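## Task

Move the metal block into the gray tray so that it ends up upright.

## Robot and tools

Robot: two seven-joint arms, left_arm and right_arm. Each ends in a vacuum tool with a suction cup instead of fingers. The bases sit on tilted plates carried by one metal stand between the arms, and a camera stand is behind them. A plate and its half of the stand count as part of that arm for the clearance check.

Frames. Scene frame: origin at table-top height, midway between the nominal bases, +z up, +x out over the table, left_arm toward +y. Each arm reports its cup point (end_effector_position in m, end_effector_quat_wxyz) and Hand target in its own base frame. Calibrated bases: left_arm at (-0.019, +0.124, +0.411) m, quat_wxyz (+0.882, -0.122, +0.455, +0.016), up in its frame (-0.806, -0.200, +0.556); right_arm at (-0.002, -0.199, +0.411) m, quat_wxyz (+0.882, +0.122, +0.455, -0.016), up (-0.806, +0.200, +0.556). Fixed cameras and the table use the scene frame. Every motion offset is measured along the Hand target's own axes. The cup faces along the cup point's +z. The cup point is the centre of the rim; about 3 cm behind it the tool body widens to roughly 5 cm radius.

Row layout (shared by execute_actions and move): one flat list of 14 numbers covering both arms, each in [-1, 1]: left dx, dy, dz, rx, ry, rz, left suction, then right dx, dy, dz, rx, ry, rz, right suction. The six pose numbers are offsets, not poses: a displacement from that arm's Hand target as it stood when the action or move began. 1.0 equals 0.6 m of travel or 180 degrees; rx, ry, rz form a single rotation vector. All six at 0 means nothing new for that arm. Suction is an absolute setting, not an offset: 1 is full vacuum (about 55 kPa below ambient), fractions give part of it, 0.05 or less switches it off. It persists, so resend an arm's last suction value to keep it; a 0 turns it off.

execute_actions(actions, cameras): actions is a list of actions; each action is a list of up to 15 rows, one per 1/30 s step. A short action repeats its final row until step 15. Every row counts from the pose at that action's start, so the rows are not cumulative, but a following action starts from the new Hand target, so repeating an offset moves further. An empty actions list returns a full status with images. cameras takes names, ["all"] or [].

move(target, speed, blend, blocking, cameras): drives each cup point in a straight line. target is one 14-number row or a list of up to 15 rows; every row is an offset from the Hand targets at the move's start, not from the previous row. speed is m/s, 0.002 to 0.5 (default 0.25), one value or one per row; turning is capped at twice that in rad/s and at 0.873 rad/s. blend (m) rounds corners between listed rows; 0 stops at each. blocking=false returns after about 0.5 s while the move goes on. Paths never avoid obstacles or the other arm, last at most 10 s, and the cup point lags and may overshoot speed, especially with a stretched arm. Changed suction in the first row is sent at the start; in later rows it is sent when all arms reach that row and rest. The result adds a move: line: done (within 3 mm and 2 degrees), off_target, moving, held or fault, plus limits=paced (pose clipped) or limits=held (steps withheld).

wait(seconds): 0 to 3600, sends nothing new; a running move continues and may end it early. stop(): brakes a running move. zoom_image(camera, region): camera is cam_high, cam_left_wrist or cam_right_wrist, region [x0, y0, x1, y1] in pixels from the top-left, no more than 504 wide or tall, from the newest image. clear_fault(arm): left_arm or right_arm, only after a reported torque fault. finished_scene(scene): pass the current scene number; irreversible; after ending the first scene make no further call in that reply.

Control notes: the commanded orientation is clipped to within 32 degrees of the measured one each step. Cup pose does not fix the elbow, so big turns may swing it. Arms often stop short of the Hand target; an execute_actions call with zero pose numbers re-requests it, or send the gap as an offset. Joint speeds are limited to 1.39 rad/s (first four joints) and 1.22 rad/s (last three).

Reading results: Hand target, Tool commands, suction_measured (near 0 = no seal; a good seal sits up to 0.15 below the command), part_present (1 above 0.50, back to 0 below 0.45), joint positions, velocities ("within noise"), torques, Flange force along the tool axes, motor temperatures. MOTOR HOT appears at 60 °C; at 75 °C that arm sinks and stops for 30 to 60 s or more.

Picking: switch suction on, then press the 31 mm rim fully onto a smooth flat face, avoiding holes, seams and edges. Under vacuum the cup shortens up to 13 mm. To release, set the object resting on its support, turn suction off, wait briefly, then back off at least 20 mm. A cup sealed to the table pins the tool until suction stops.

Avoid: arms are stiff, so targets a few mm past a solid contact press very hard; approach slowly and end a press by commanding back past the cup point. Do not let arms touch each other, hit fixed or heavy items, drop parts, release moving parts, let glassware fall more than a few cm, or push anything off the table. Torque faults (over-limit torque or 5 degrees off plan) stop an arm until clear_fault. Images: cam_high, cam_left_wrist, cam_right_wrist, each 896x504; wrist images may lag while moving.

Each tool is called after ">>>" by a JSON object that holds its "method" and its "body".

## Session

>>> {"method": "execute_actions", "body": {"actions": []}}

Scene clock: 0.00 s.
left_arm: end_effector_position=(+0.4067, -0.1293, +0.2160) suction_measured=0.00 part_present=0 end_effector_quat_wxyz=(+0.100, +0.748, -0.622, +0.209) | right_arm: end_effector_position=(+0.4679, -0.3622, +0.2879) suction_measured=0.00 part_present=0 end_effector_quat_wxyz=(+0.286, +0.887, +0.308, +0.194)
Joint positions: left_arm=[0.713 0.479 -0.995 2.012 -2.091 -1.05 0.898] | right_arm=[0.408 0.38 0.269 1.809 -0.328 0.269 1.575]
Joint velocities: within noise
Joint torques (N m): no reading
Motor temperatures (°C): left_arm=[32 22 24 24 31 36 36] | right_arm=[25 20 28 26 29 32 37]
Flange force (N): no reading
Hand target: left_arm +0.4067, -0.1293, +0.2160; +0.100, +0.748, -0.622, +0.209 | right_arm +0.4679, -0.3622, +0.2879; +0.286, +0.887, +0.308, +0.194
Tool commands: left_gripper/suction=+0.0 right_gripper/suction=+0.0

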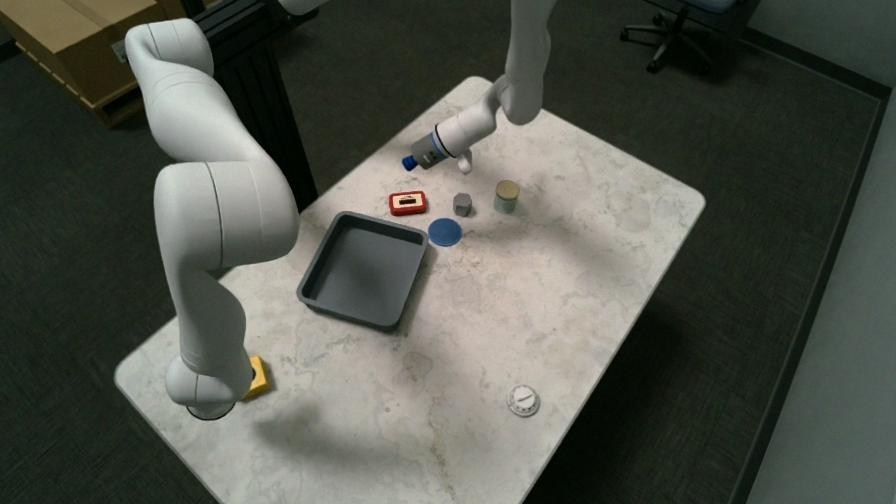

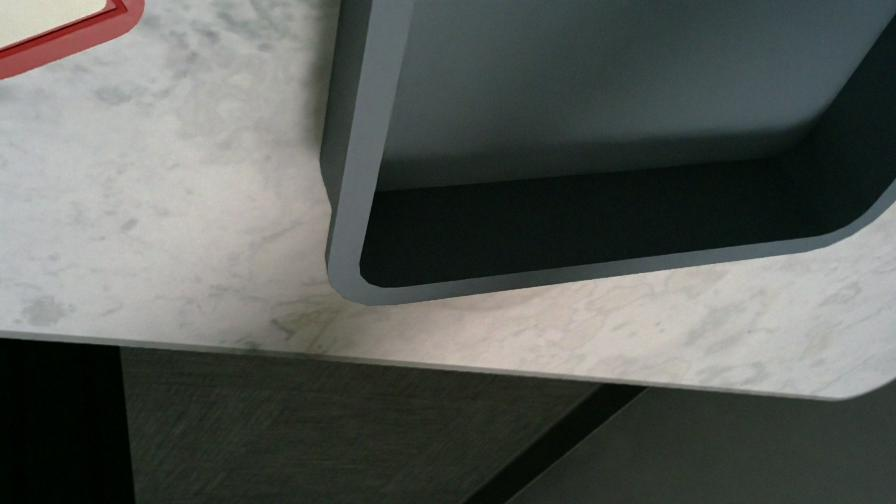

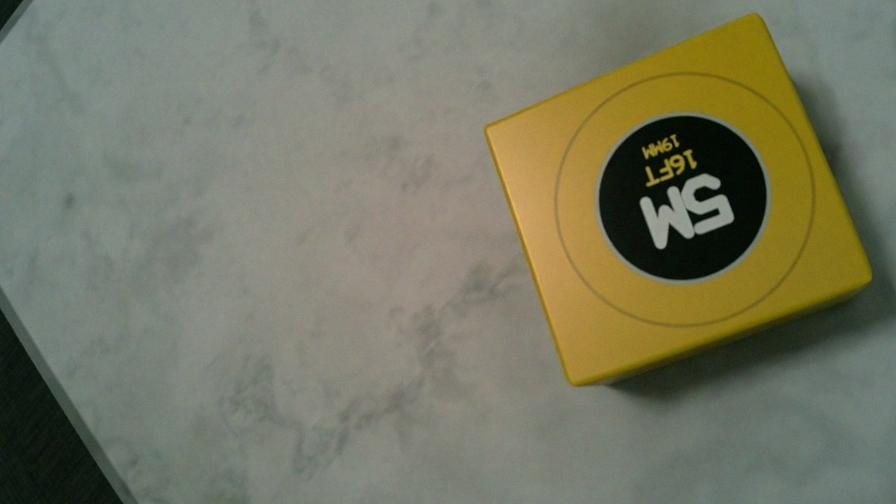

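>>> {"method": "zoom_image", "body": {"camera": "cam_high", "region": [380, 140, 540, 250]}}

Scaled by 3.150 from the camera's image (finer frame: 1280x720).

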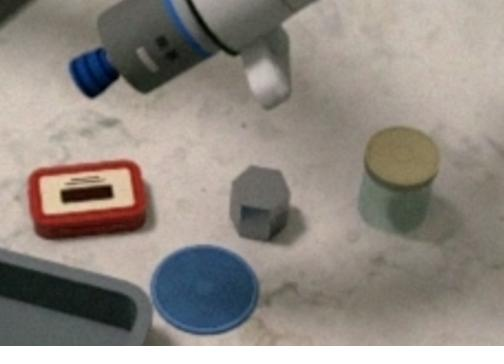

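>>> {"method": "move", "body": {"target": [-0.2165,-0.1508,-0.0595,0.2539,-0.1797,0.1355,0,0,0,0,0,0,0,0], "speed": 0.3, "cameras": ["cam_high","cam_left_wrist"]}}

Scene clock: 16.23 s.
left_arm: end_effector_position=(+0.4697, +0.0194, +0.2010) suction_measured=0.00 part_present=0 end_effector_quat_wxyz=(-0.408, +0.613, -0.634, +0.236) | right_arm: end_effector_position=(+0.4679, -0.3622, +0.2879) suction_measured=0.00 part_present=0 end_effector_quat_wxyz=(+0.286, +0.887, +0.308, +0.194)
Joint positions: left_arm=[0.955 0.889 -1.362 2.454 -0.632 -0.86 -0.647] | right_arm=[0.408 0.38 0.269 1.809 -0.328 0.269 1.575]
Joint torques (N m): left_arm=[7.64 -7.09 -1.89 2.62 0.11 -0.11 0.14] | right_arm=[4.94 -15.23 2.86 -0.49 0.23 0.24 0.23]
Flange force (N): left_arm=[-4.3 3.9 -1.9] | right_arm=[4.7 -4.2 -5.3]
Hand target: left_arm +0.4697, +0.0194, +0.2010; -0.408, +0.613, -0.634, +0.236 | right_arm +0.4679, -0.3622, +0.2879; +0.286, +0.887, +0.308, +0.194
Off the commanded pose: left_arm 0.000 m, 0 deg | right_arm 0.000 m, 0 deg.
move: done
cam_left_wrist: T_world_to_cam=[[0.10072, -0.9643, -0.24493, 0.02429], [-0.60305, 0.13664, -0.78591, 0.49202], [0.79132, 0.22686, -0.56776, -0.14845]] pos_world=[0.41174, -0.01013, 0.30835]

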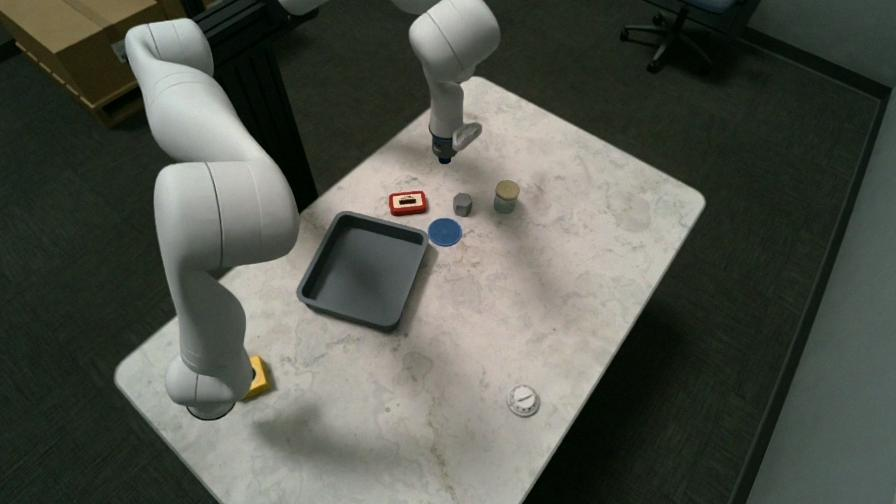

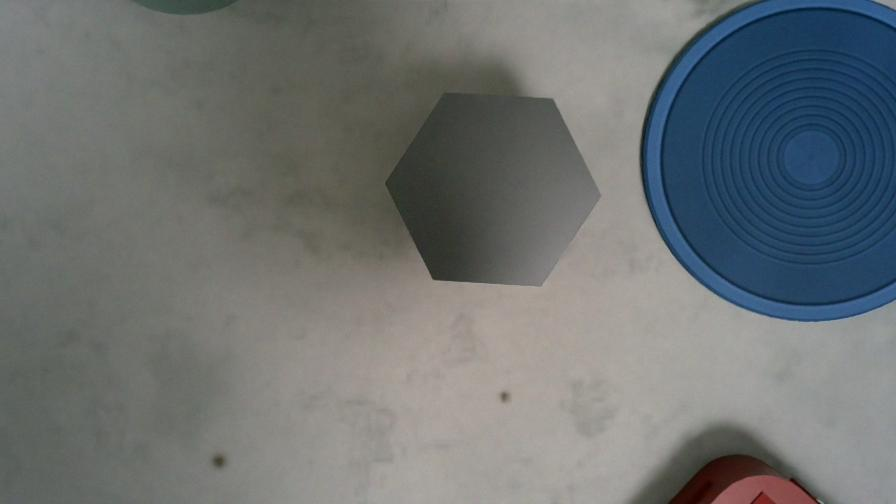

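>>> {"method": "zoom_image", "body": {"camera": "cam_high", "region": [440, 180, 485, 225]}}

>>> {"method": "zoom_image", "body": {"camera": "cam_left_wrist", "region": [360, 60, 640, 320]}}

Scaled by 11.200 from the camera's image (finer frame: 1280x720).

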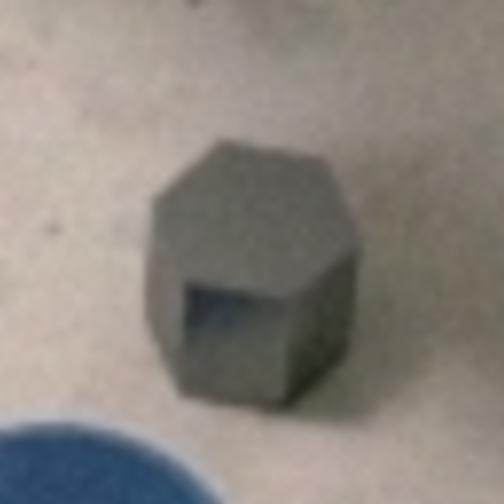

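Scaled by 1.800 from the camera's image (finer frame: 1280x720).

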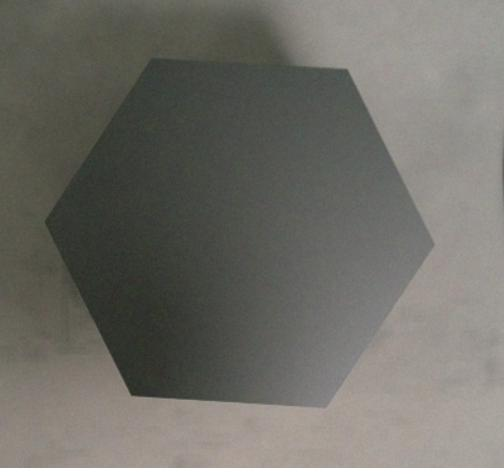

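>>> {"method": "move", "body": {"target": [[0.0083,-0.1097,0.1,0,0,0,1,0,0,0,0,0,0,0],[0.0083,-0.1097,0.15,0,0,0,1,0,0,0,0,0,0,0]], "speed": [0.25,0.04]}}

Scene clock: 26.90 s.
left_arm: end_effector_position=(+0.5812, +0.0236, +0.2024) suction_measured=0.00 part_present=0 end_effector_quat_wxyz=(-0.408, +0.613, -0.634, +0.236) | right_arm: end_effector_position=(+0.4679, -0.3622, +0.2879) suction_measured=0.00 part_present=0 end_effector_quat_wxyz=(+0.286, +0.887, +0.308, +0.194)
Joint positions: left_arm=[0.813 0.937 -1.231 2.109 -0.719 -0.67 -0.471] | right_arm=[0.408 0.38 0.269 1.809 -0.328 0.269 1.575]
Joint torques (N m): left_arm=[7.89 -9.14 -2.28 1.78 0.1 -0.15 0.11] | right_arm=[4.95 -15.29 2.82 -0.51 0.25 0.2 0.23]
Flange force (N): left_arm=[-2.6 2.2 -2.4] | right_arm=[4.8 -4.1 -5.3]
Hand target: left_arm +0.5812, +0.0236, +0.2024; -0.408, +0.613, -0.634, +0.236 | right_arm +0.4679, -0.3622, +0.2879; +0.286, +0.887, +0.308, +0.194
Off the commanded pose: left_arm 0.000 m, 0 deg | right_arm 0.000 m, 0 deg.
move: done

>>> {"method": "move", "body": {"target": [0,0,0.0083,0,0,0,1,0,0,0,0,0,0,0], "speed": 0.03}}

>>> {"method": "move", "body": {"target": [0,0,0.0067,0,0,0,1,0,0,0,0,0,0,0], "speed": 0.03}}

Scene clock: 28.20 s.
left_arm: end_effector_position=(+0.5853, +0.0246, +0.1996) suction_measured=0.00 part_present=0 end_effector_quat_wxyz=(-0.408, +0.613, -0.634, +0.236) | right_arm: end_effector_position=(+0.4679, -0.3622, +0.2879) suction_measured=0.00 part_present=0 end_effector_quat_wxyz=(+0.286, +0.887, +0.308, +0.194)
Joint positions: left_arm=[0.803 0.947 -1.224 2.098 -0.716 -0.672 -0.468] | right_arm=[0.408 0.38 0.269 1.809 -0.328 0.269 1.575]
Joint torques (N m): left_arm=[7.97 -8.98 -2.25 1.72 0.11 -0.16 0.11] | right_arm=[4.94 -15.4 2.87 -0.46 0.31 0.23 0.26]
Flange force (N): left_arm=[-3.0 1.8 -3.0] | right_arm=[4.7 -4.0 -4.8]
Hand target: left_arm +0.5853, +0.0246, +0.1996; -0.408, +0.613, -0.634, +0.236 | right_arm +0.4679, -0.3622, +0.2879; +0.286, +0.887, +0.308, +0.194
Off the commanded pose: left_arm 0.000 m, 0 deg | right_arm 0.000 m, 0 deg.
move: done

Scene clock: 28.70 s.
left_arm: end_effector_position=(+0.5885, +0.0254, +0.1974) suction_measured=0.41 part_present=0 end_effector_quat_wxyz=(-0.408, +0.613, -0.634, +0.236) | right_arm: end_effector_position=(+0.4679, -0.3622, +0.2879) suction_measured=0.00 part_present=0 end_effector_quat_wxyz=(+0.286, +0.887, +0.308, +0.194)
Joint positions: left_arm=[0.795 0.955 -1.219 2.089 -0.713 -0.673 -0.465] | right_arm=[0.408 0.38 0.269 1.809 -0.328 0.269 1.575]
Joint torques (N m): left_arm=[8.21 -9.44 -2.52 1.96 0.11 -0.17 0.12] | right_arm=[4.93 -15.34 2.88 -0.51 0.29 0.2 0.22]
Flange force (N): left_arm=[-3.0 2.0 -1.0] | right_arm=[4.5 -4.1 -5.0]
Hand target: left_arm +0.5885, +0.0254, +0.1974; -0.408, +0.613, -0.634, +0.236 | right_arm +0.4679, -0.3622, +0.2879; +0.286, +0.887, +0.308, +0.194
Off the commanded pose: left_arm 0.000 m, 0 deg | right_arm 0.000 m, 0 deg.
move: done

>>> {"method": "move", "body": {"target": [[0,0,-0.1333,0,0,0,1,0,0,0,0,0,0,0],[0.4417,0.0667,-0.1333,0,0,0,1,0,0,0,0,0,0,0],[0.4417,0.0667,-0.035,0,0,0,1,0,0,0,0,0,0,0]], "speed": [0.2,0.3,0.15], "blend": [0.03,0.03,0], "cameras": ["cam_high"]}}

Scene clock: 32.50 s.
left_arm: end_effector_position=(+0.5703, -0.2303, +0.1164) suction_measured=0.95 part_present=1 end_effector_quat_wxyz=(-0.408, +0.613, -0.634, +0.236) | right_arm: end_effector_position=(+0.4679, -0.3622, +0.2879) suction_measured=0.00 part_present=0 end_effector_quat_wxyz=(+0.286, +0.887, +0.308, +0.194)
Joint positions: left_arm=[1.262 1.159 -1.042 1.828 -0.451 -0.092 -0.217] | right_arm=[0.408 0.38 0.269 1.809 -0.328 0.269 1.575]
Joint torques (N m): left_arm=[14.71 -8.6 0.04 -1.06 0.11 -0.14 0.15] | right_arm=[4.9 -15.31 2.87 -0.48 0.28 0.26 0.26]
Flange force (N): left_arm=[-4.6 -0.8 0.3] | right_arm=[4.5 -4.1 -5.0]
Hand target: left_arm +0.5704, -0.2303, +0.1164; -0.408, +0.613, -0.634, +0.236 | right_arm +0.4679, -0.3622, +0.2879; +0.286, +0.887, +0.308, +0.194
Off the commanded pose: left_arm 0.000 m, 0 deg | right_arm 0.000 m, 0 deg.
move: done; blend cut to 0.0295 m at target 2

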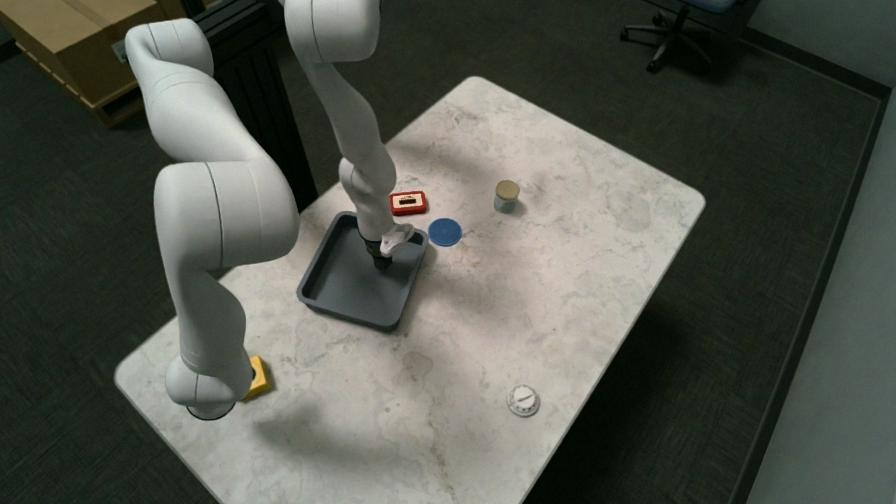

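>>> {"method": "move", "body": {"target": [0,0,0.035,0,0,0,1,0,0,0,0,0,0,0], "speed": 0.06}}

>>> {"method": "move", "body": {"target": [0,0,0.005,0,0,0,1,0,0,0,0,0,0,0], "speed": 0.02}}

>>> {"method": "move", "body": {"target": [0,0,0.005,0,0,0,1,0,0,0,0,0,0,0], "speed": 0.02}}

Scene clock: 34.33 s.
left_arm: end_effector_position=(+0.5873, -0.2261, +0.1048) suction_measured=0.95 part_present=1 end_effector_quat_wxyz=(-0.408, +0.613, -0.634, +0.236) | right_arm: end_effector_position=(+0.4679, -0.3622, +0.2879) suction_measured=0.00 part_present=0 end_effector_quat_wxyz=(+0.286, +0.887, +0.308, +0.194)
Joint positions: left_arm=[1.218 1.19 -1.03 1.789 -0.449 -0.105 -0.214] | right_arm=[0.408 0.38 0.269 1.809 -0.328 0.269 1.575]
Joint torques (N m): left_arm=[14.91 -8.77 0.01 -0.89 0.09 -0.14 0.11] | right_arm=[4.95 -15.32 2.88 -0.52 0.27 0.25 0.24]
Flange force (N): left_arm=[-4.5 -1.4 0.3] | right_arm=[4.6 -4.3 -5.0]
Hand target: left_arm +0.5873, -0.2261, +0.1047; -0.408, +0.613, -0.634, +0.236 | right_arm +0.4679, -0.3622, +0.2879; +0.286, +0.887, +0.308, +0.194
Off the commanded pose: left_arm 0.000 m, 0 deg | right_arm 0.000 m, 0 deg.
move: done

Scene clock: 34.83 s.
left_arm: end_effector_position=(+0.5897, -0.2255, +0.1031) suction_measured=0.95 part_present=1 end_effector_quat_wxyz=(-0.408, +0.613, -0.634, +0.236) | right_arm: end_effector_position=(+0.4679, -0.3622, +0.2879) suction_measured=0.00 part_present=0 end_effector_quat_wxyz=(+0.286, +0.887, +0.308, +0.194)
Joint positions: left_arm=[1.212 1.195 -1.028 1.783 -0.449 -0.107 -0.214] | right_arm=[0.408 0.38 0.269 1.809 -0.328 0.269 1.575]
Joint torques (N m): left_arm=[14.86 -8.98 -0.02 -0.81 0.08 -0.14 0.12] | right_arm=[4.99 -15.28 2.9 -0.49 0.29 0.21 0.24]
Flange force (N): left_arm=[-4.2 -1.1 0.6] | right_arm=[4.8 -4.1 -5.2]
Hand target: left_arm +0.5897, -0.2255, +0.1031; -0.408, +0.613, -0.634, +0.236 | right_arm +0.4679, -0.3622, +0.2879; +0.286, +0.887, +0.308, +0.194
Off the commanded pose: left_arm 0.000 m, 0 deg | right_arm 0.000 m, 0 deg.
move: done

Scene clock: 35.33 s.
left_arm: end_effector_position=(+0.5921, -0.2249, +0.1014) suction_measured=0.95 part_present=1 end_effector_quat_wxyz=(-0.408, +0.613, -0.634, +0.236) | right_arm: end_effector_position=(+0.4679, -0.3622, +0.2879) suction_measured=0.00 part_present=0 end_effector_quat_wxyz=(+0.286, +0.887, +0.308, +0.194)
Joint positions: left_arm=[1.205 1.199 -1.026 1.777 -0.448 -0.108 -0.213] | right_arm=[0.408 0.38 0.269 1.809 -0.328 0.269 1.575]
Joint torques (N m): left_arm=[14.8 -9.05 -0.02 -0.86 0.11 -0.17 0.14] | right_arm=[4.96 -15.28 2.93 -0.52 0.26 0.2 0.26]
Flange force (N): left_arm=[-4.2 -0.9 0.3] | right_arm=[4.6 -4.2 -5.2]
Hand target: left_arm +0.5921, -0.2249, +0.1014; -0.408, +0.613, -0.634, +0.236 | right_arm +0.4679, -0.3622, +0.2879; +0.286, +0.887, +0.308, +0.194
Off the commanded pose: left_arm 0.000 m, 0 deg | right_arm 0.000 m, 0 deg.
move: done

>>> {"method": "move", "body": {"target": [0,0,0.005,0,0,0,1,0,0,0,0,0,0,0], "speed": 0.02}}

>>> {"method": "move", "body": {"target": [0,0,0.005,0,0,0,1,0,0,0,0,0,0,0], "speed": 0.02, "cameras": ["cam_high"]}}

Scene clock: 36.77 s.
left_arm: end_effector_position=(+0.5945, -0.2243, +0.0998) suction_measured=0.95 part_present=1 end_effector_quat_wxyz=(-0.408, +0.613, -0.635, +0.236) | right_arm: end_effector_position=(+0.4679, -0.3622, +0.2879) suction_measured=0.00 part_present=0 end_effector_quat_wxyz=(+0.286, +0.887, +0.308, +0.194)
Joint positions: left_arm=[1.199 1.204 -1.024 1.771 -0.448 -0.11 -0.213] | right_arm=[0.408 0.38 0.269 1.809 -0.328 0.269 1.575]
Joint torques (N m): left_arm=[-2.41 4.4 1.32 -11.68 0.23 -4.09 0.14] | right_arm=[5.03 -15.28 2.86 -0.53 0.29 0.23 0.28]
Flange force (N): left_arm=[-16.4 5.8 -79.3] | right_arm=[5.2 -4.3 -5.4]
Hand target: left_arm +0.5946, -0.2243, +0.0997; -0.408, +0.613, -0.634, +0.236 | right_arm +0.4679, -0.3622, +0.2879; +0.286, +0.887, +0.308, +0.194
Off the commanded pose: left_arm 0.000 m, 0 deg | right_arm 0.000 m, 0 deg.
move: done

Scene clock: 37.27 s.
left_arm: end_effector_position=(+0.5969, -0.2238, +0.0981) suction_measured=0.95 part_present=1 end_effector_quat_wxyz=(-0.408, +0.613, -0.635, +0.236) | right_arm: end_effector_position=(+0.4679, -0.3622, +0.2879) suction_measured=0.00 part_present=0 end_effector_quat_wxyz=(+0.286, +0.887, +0.308, +0.194)
Joint positions: left_arm=[1.193 1.208 -1.022 1.765 -0.448 -0.111 -0.213] | right_arm=[0.408 0.38 0.269 1.809 -0.328 0.269 1.575]
Joint torques (N m): left_arm=[-27.36 23.45 2.69 -25.35 0.41 -9.08 0.13] | right_arm=[4.96 -15.26 2.86 -0.5 0.26 0.21 0.24]
Flange force (N): left_arm=[-30.2 13.9 -189.1] | right_arm=[4.8 -4.1 -5.3]
Hand target: left_arm +0.5970, -0.2237, +0.0981; -0.408, +0.613, -0.634, +0.236 | right_arm +0.4679, -0.3622, +0.2879; +0.286, +0.887, +0.308, +0.194
Off the commanded pose: left_arm 0.000 m, 0 deg | right_arm 0.000 m, 0 deg.
move: done

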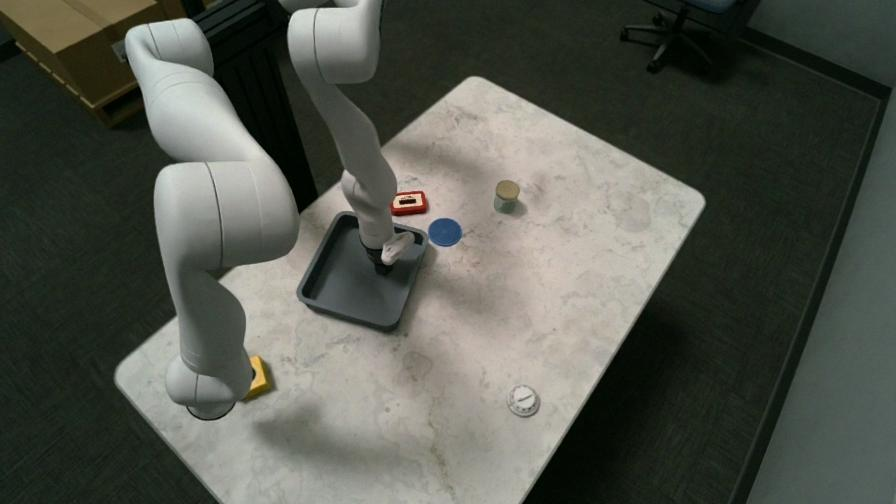

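>>> {"method": "move", "body": {"target": [0,0,-0.0142,0,0,0,1,0,0,0,0,0,0,0], "speed": 0.05}}

>>> {"method": "execute_actions", "body": {"actions": [[[0,0,0,0,0,0,0,0,0,0,0,0,0,0]]]}}

>>> {"method": "move", "body": {"target": [[0,0,-0.0333,0,0,0,0,0,0,0,0,0,0,0],[0,0,-0.2,0,0,0,0,0,0,0,0,0,0,0]], "speed": [0.05,0.2], "cameras": ["cam_high","cam_left_wrist"]}}

Scene clock: 39.93 s.
left_arm: end_effector_position=(+0.5901, -0.2253, +0.1028) suction_measured=0.95 part_present=1 end_effector_quat_wxyz=(-0.408, +0.613, -0.634, +0.236) | right_arm: end_effector_position=(+0.4679, -0.3622, +0.2879) suction_measured=0.00 part_present=0 end_effector_quat_wxyz=(+0.286, +0.887, +0.308, +0.194)
Joint positions: left_arm=[1.21 1.196 -1.027 1.782 -0.449 -0.107 -0.214] | right_arm=[0.408 0.38 0.269 1.809 -0.328 0.269 1.575]
Joint torques (N m): left_arm=[14.79 -9.09 0.02 -0.71 0.09 -0.13 0.13] | right_arm=[4.99 -15.34 2.85 -0.48 0.3 0.23 0.27]
Flange force (N): left_arm=[-4.0 -0.9 0.8] | right_arm=[5.0 -4.0 -5.1]
Hand target: left_arm +0.5901, -0.2254, +0.1028; -0.408, +0.613, -0.634, +0.236 | right_arm +0.4679, -0.3622, +0.2879; +0.286, +0.887, +0.308, +0.194
Off the commanded pose: left_arm 0.000 m, 0 deg | right_arm 0.000 m, 0 deg.
move: done

Scene clock: 40.63 s.
left_arm: end_effector_position=(+0.5901, -0.2254, +0.1028) suction_measured=0.00 part_present=0 end_effector_quat_wxyz=(-0.408, +0.613, -0.635, +0.236) | right_arm: end_effector_position=(+0.4679, -0.3622, +0.2879) suction_measured=0.00 part_present=0 end_effector_quat_wxyz=(+0.286, +0.887, +0.308, +0.194)
Joint positions: left_arm=[1.211 1.196 -1.027 1.782 -0.449 -0.107 -0.214] | right_arm=[0.408 0.38 0.269 1.809 -0.328 0.269 1.575]
Joint torques (N m): left_arm=[13.67 -7.77 0.43 -1.79 0.1 -0.57 0.12] | right_arm=[4.93 -15.31 2.83 -0.49 0.28 0.23 0.27]
Hand target: left_arm +0.5901, -0.2254, +0.1028; -0.408, +0.613, -0.634, +0.236 | right_arm +0.4679, -0.3622, +0.2879; +0.286, +0.887, +0.308, +0.194
Off the commanded pose: left_arm 0.000 m, 0 deg | right_arm 0.000 m, 0 deg.

Scene clock: 42.27 s.
left_arm: end_effector_position=(+0.4934, -0.2495, +0.1695) suction_measured=0.00 part_present=0 end_effector_quat_wxyz=(-0.408, +0.613, -0.634, +0.236) | right_arm: end_effector_position=(+0.4679, -0.3622, +0.2879) suction_measured=0.00 part_present=0 end_effector_quat_wxyz=(+0.286, +0.887, +0.308, +0.194)
Joint positions: left_arm=[1.479 1.011 -1.105 1.968 -0.462 0.018 -0.23] | right_arm=[0.408 0.38 0.269 1.809 -0.328 0.269 1.575]
Joint torques (N m): left_arm=[13.64 -6.36 0.36 -1.73 0.09 -0.16 0.12] | right_arm=[4.91 -15.29 2.9 -0.48 0.31 0.22 0.26]
Flange force (N): left_arm=[-4.5 -1.1 -0.2] | right_arm=[4.5 -4.0 -5.0]
Hand target: left_arm +0.4933, -0.2495, +0.1695; -0.408, +0.613, -0.634, +0.236 | right_arm +0.4679, -0.3622, +0.2879; +0.286, +0.887, +0.308, +0.194
Off the commanded pose: left_arm 0.000 m, 0 deg | right_arm 0.000 m, 0 deg.
move: done
cam_left_wrist: T_world_to_cam=[[0.10073, -0.9643, -0.24491, -0.24519], [-0.60305, 0.13661, -0.78592, 0.51832], [0.79132, 0.22686, -0.56776, -0.12393]] pos_world=[0.43534, -0.27913, 0.27695]

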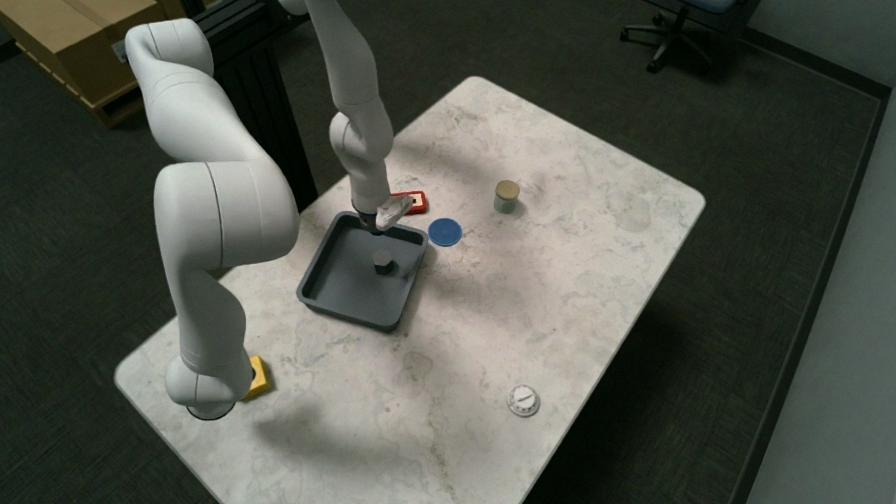

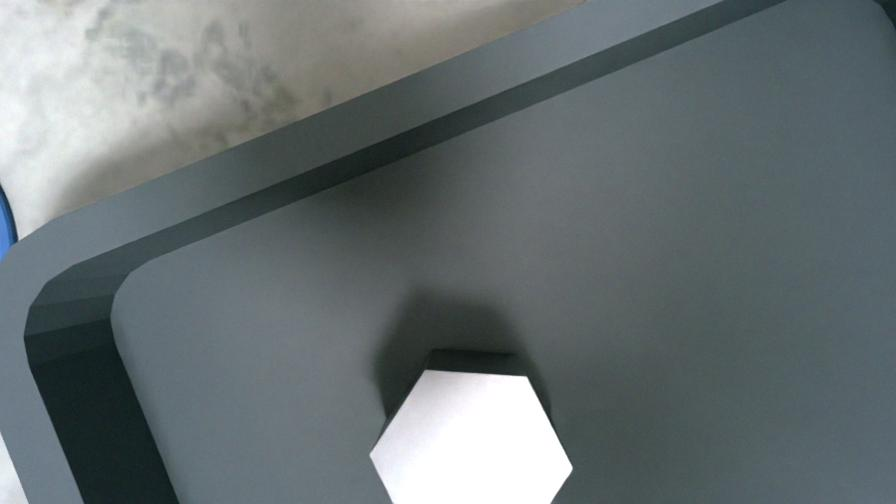

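>>> {"method": "finished_scene", "body": {"scene": 1}}

The scene is finished: the task was done.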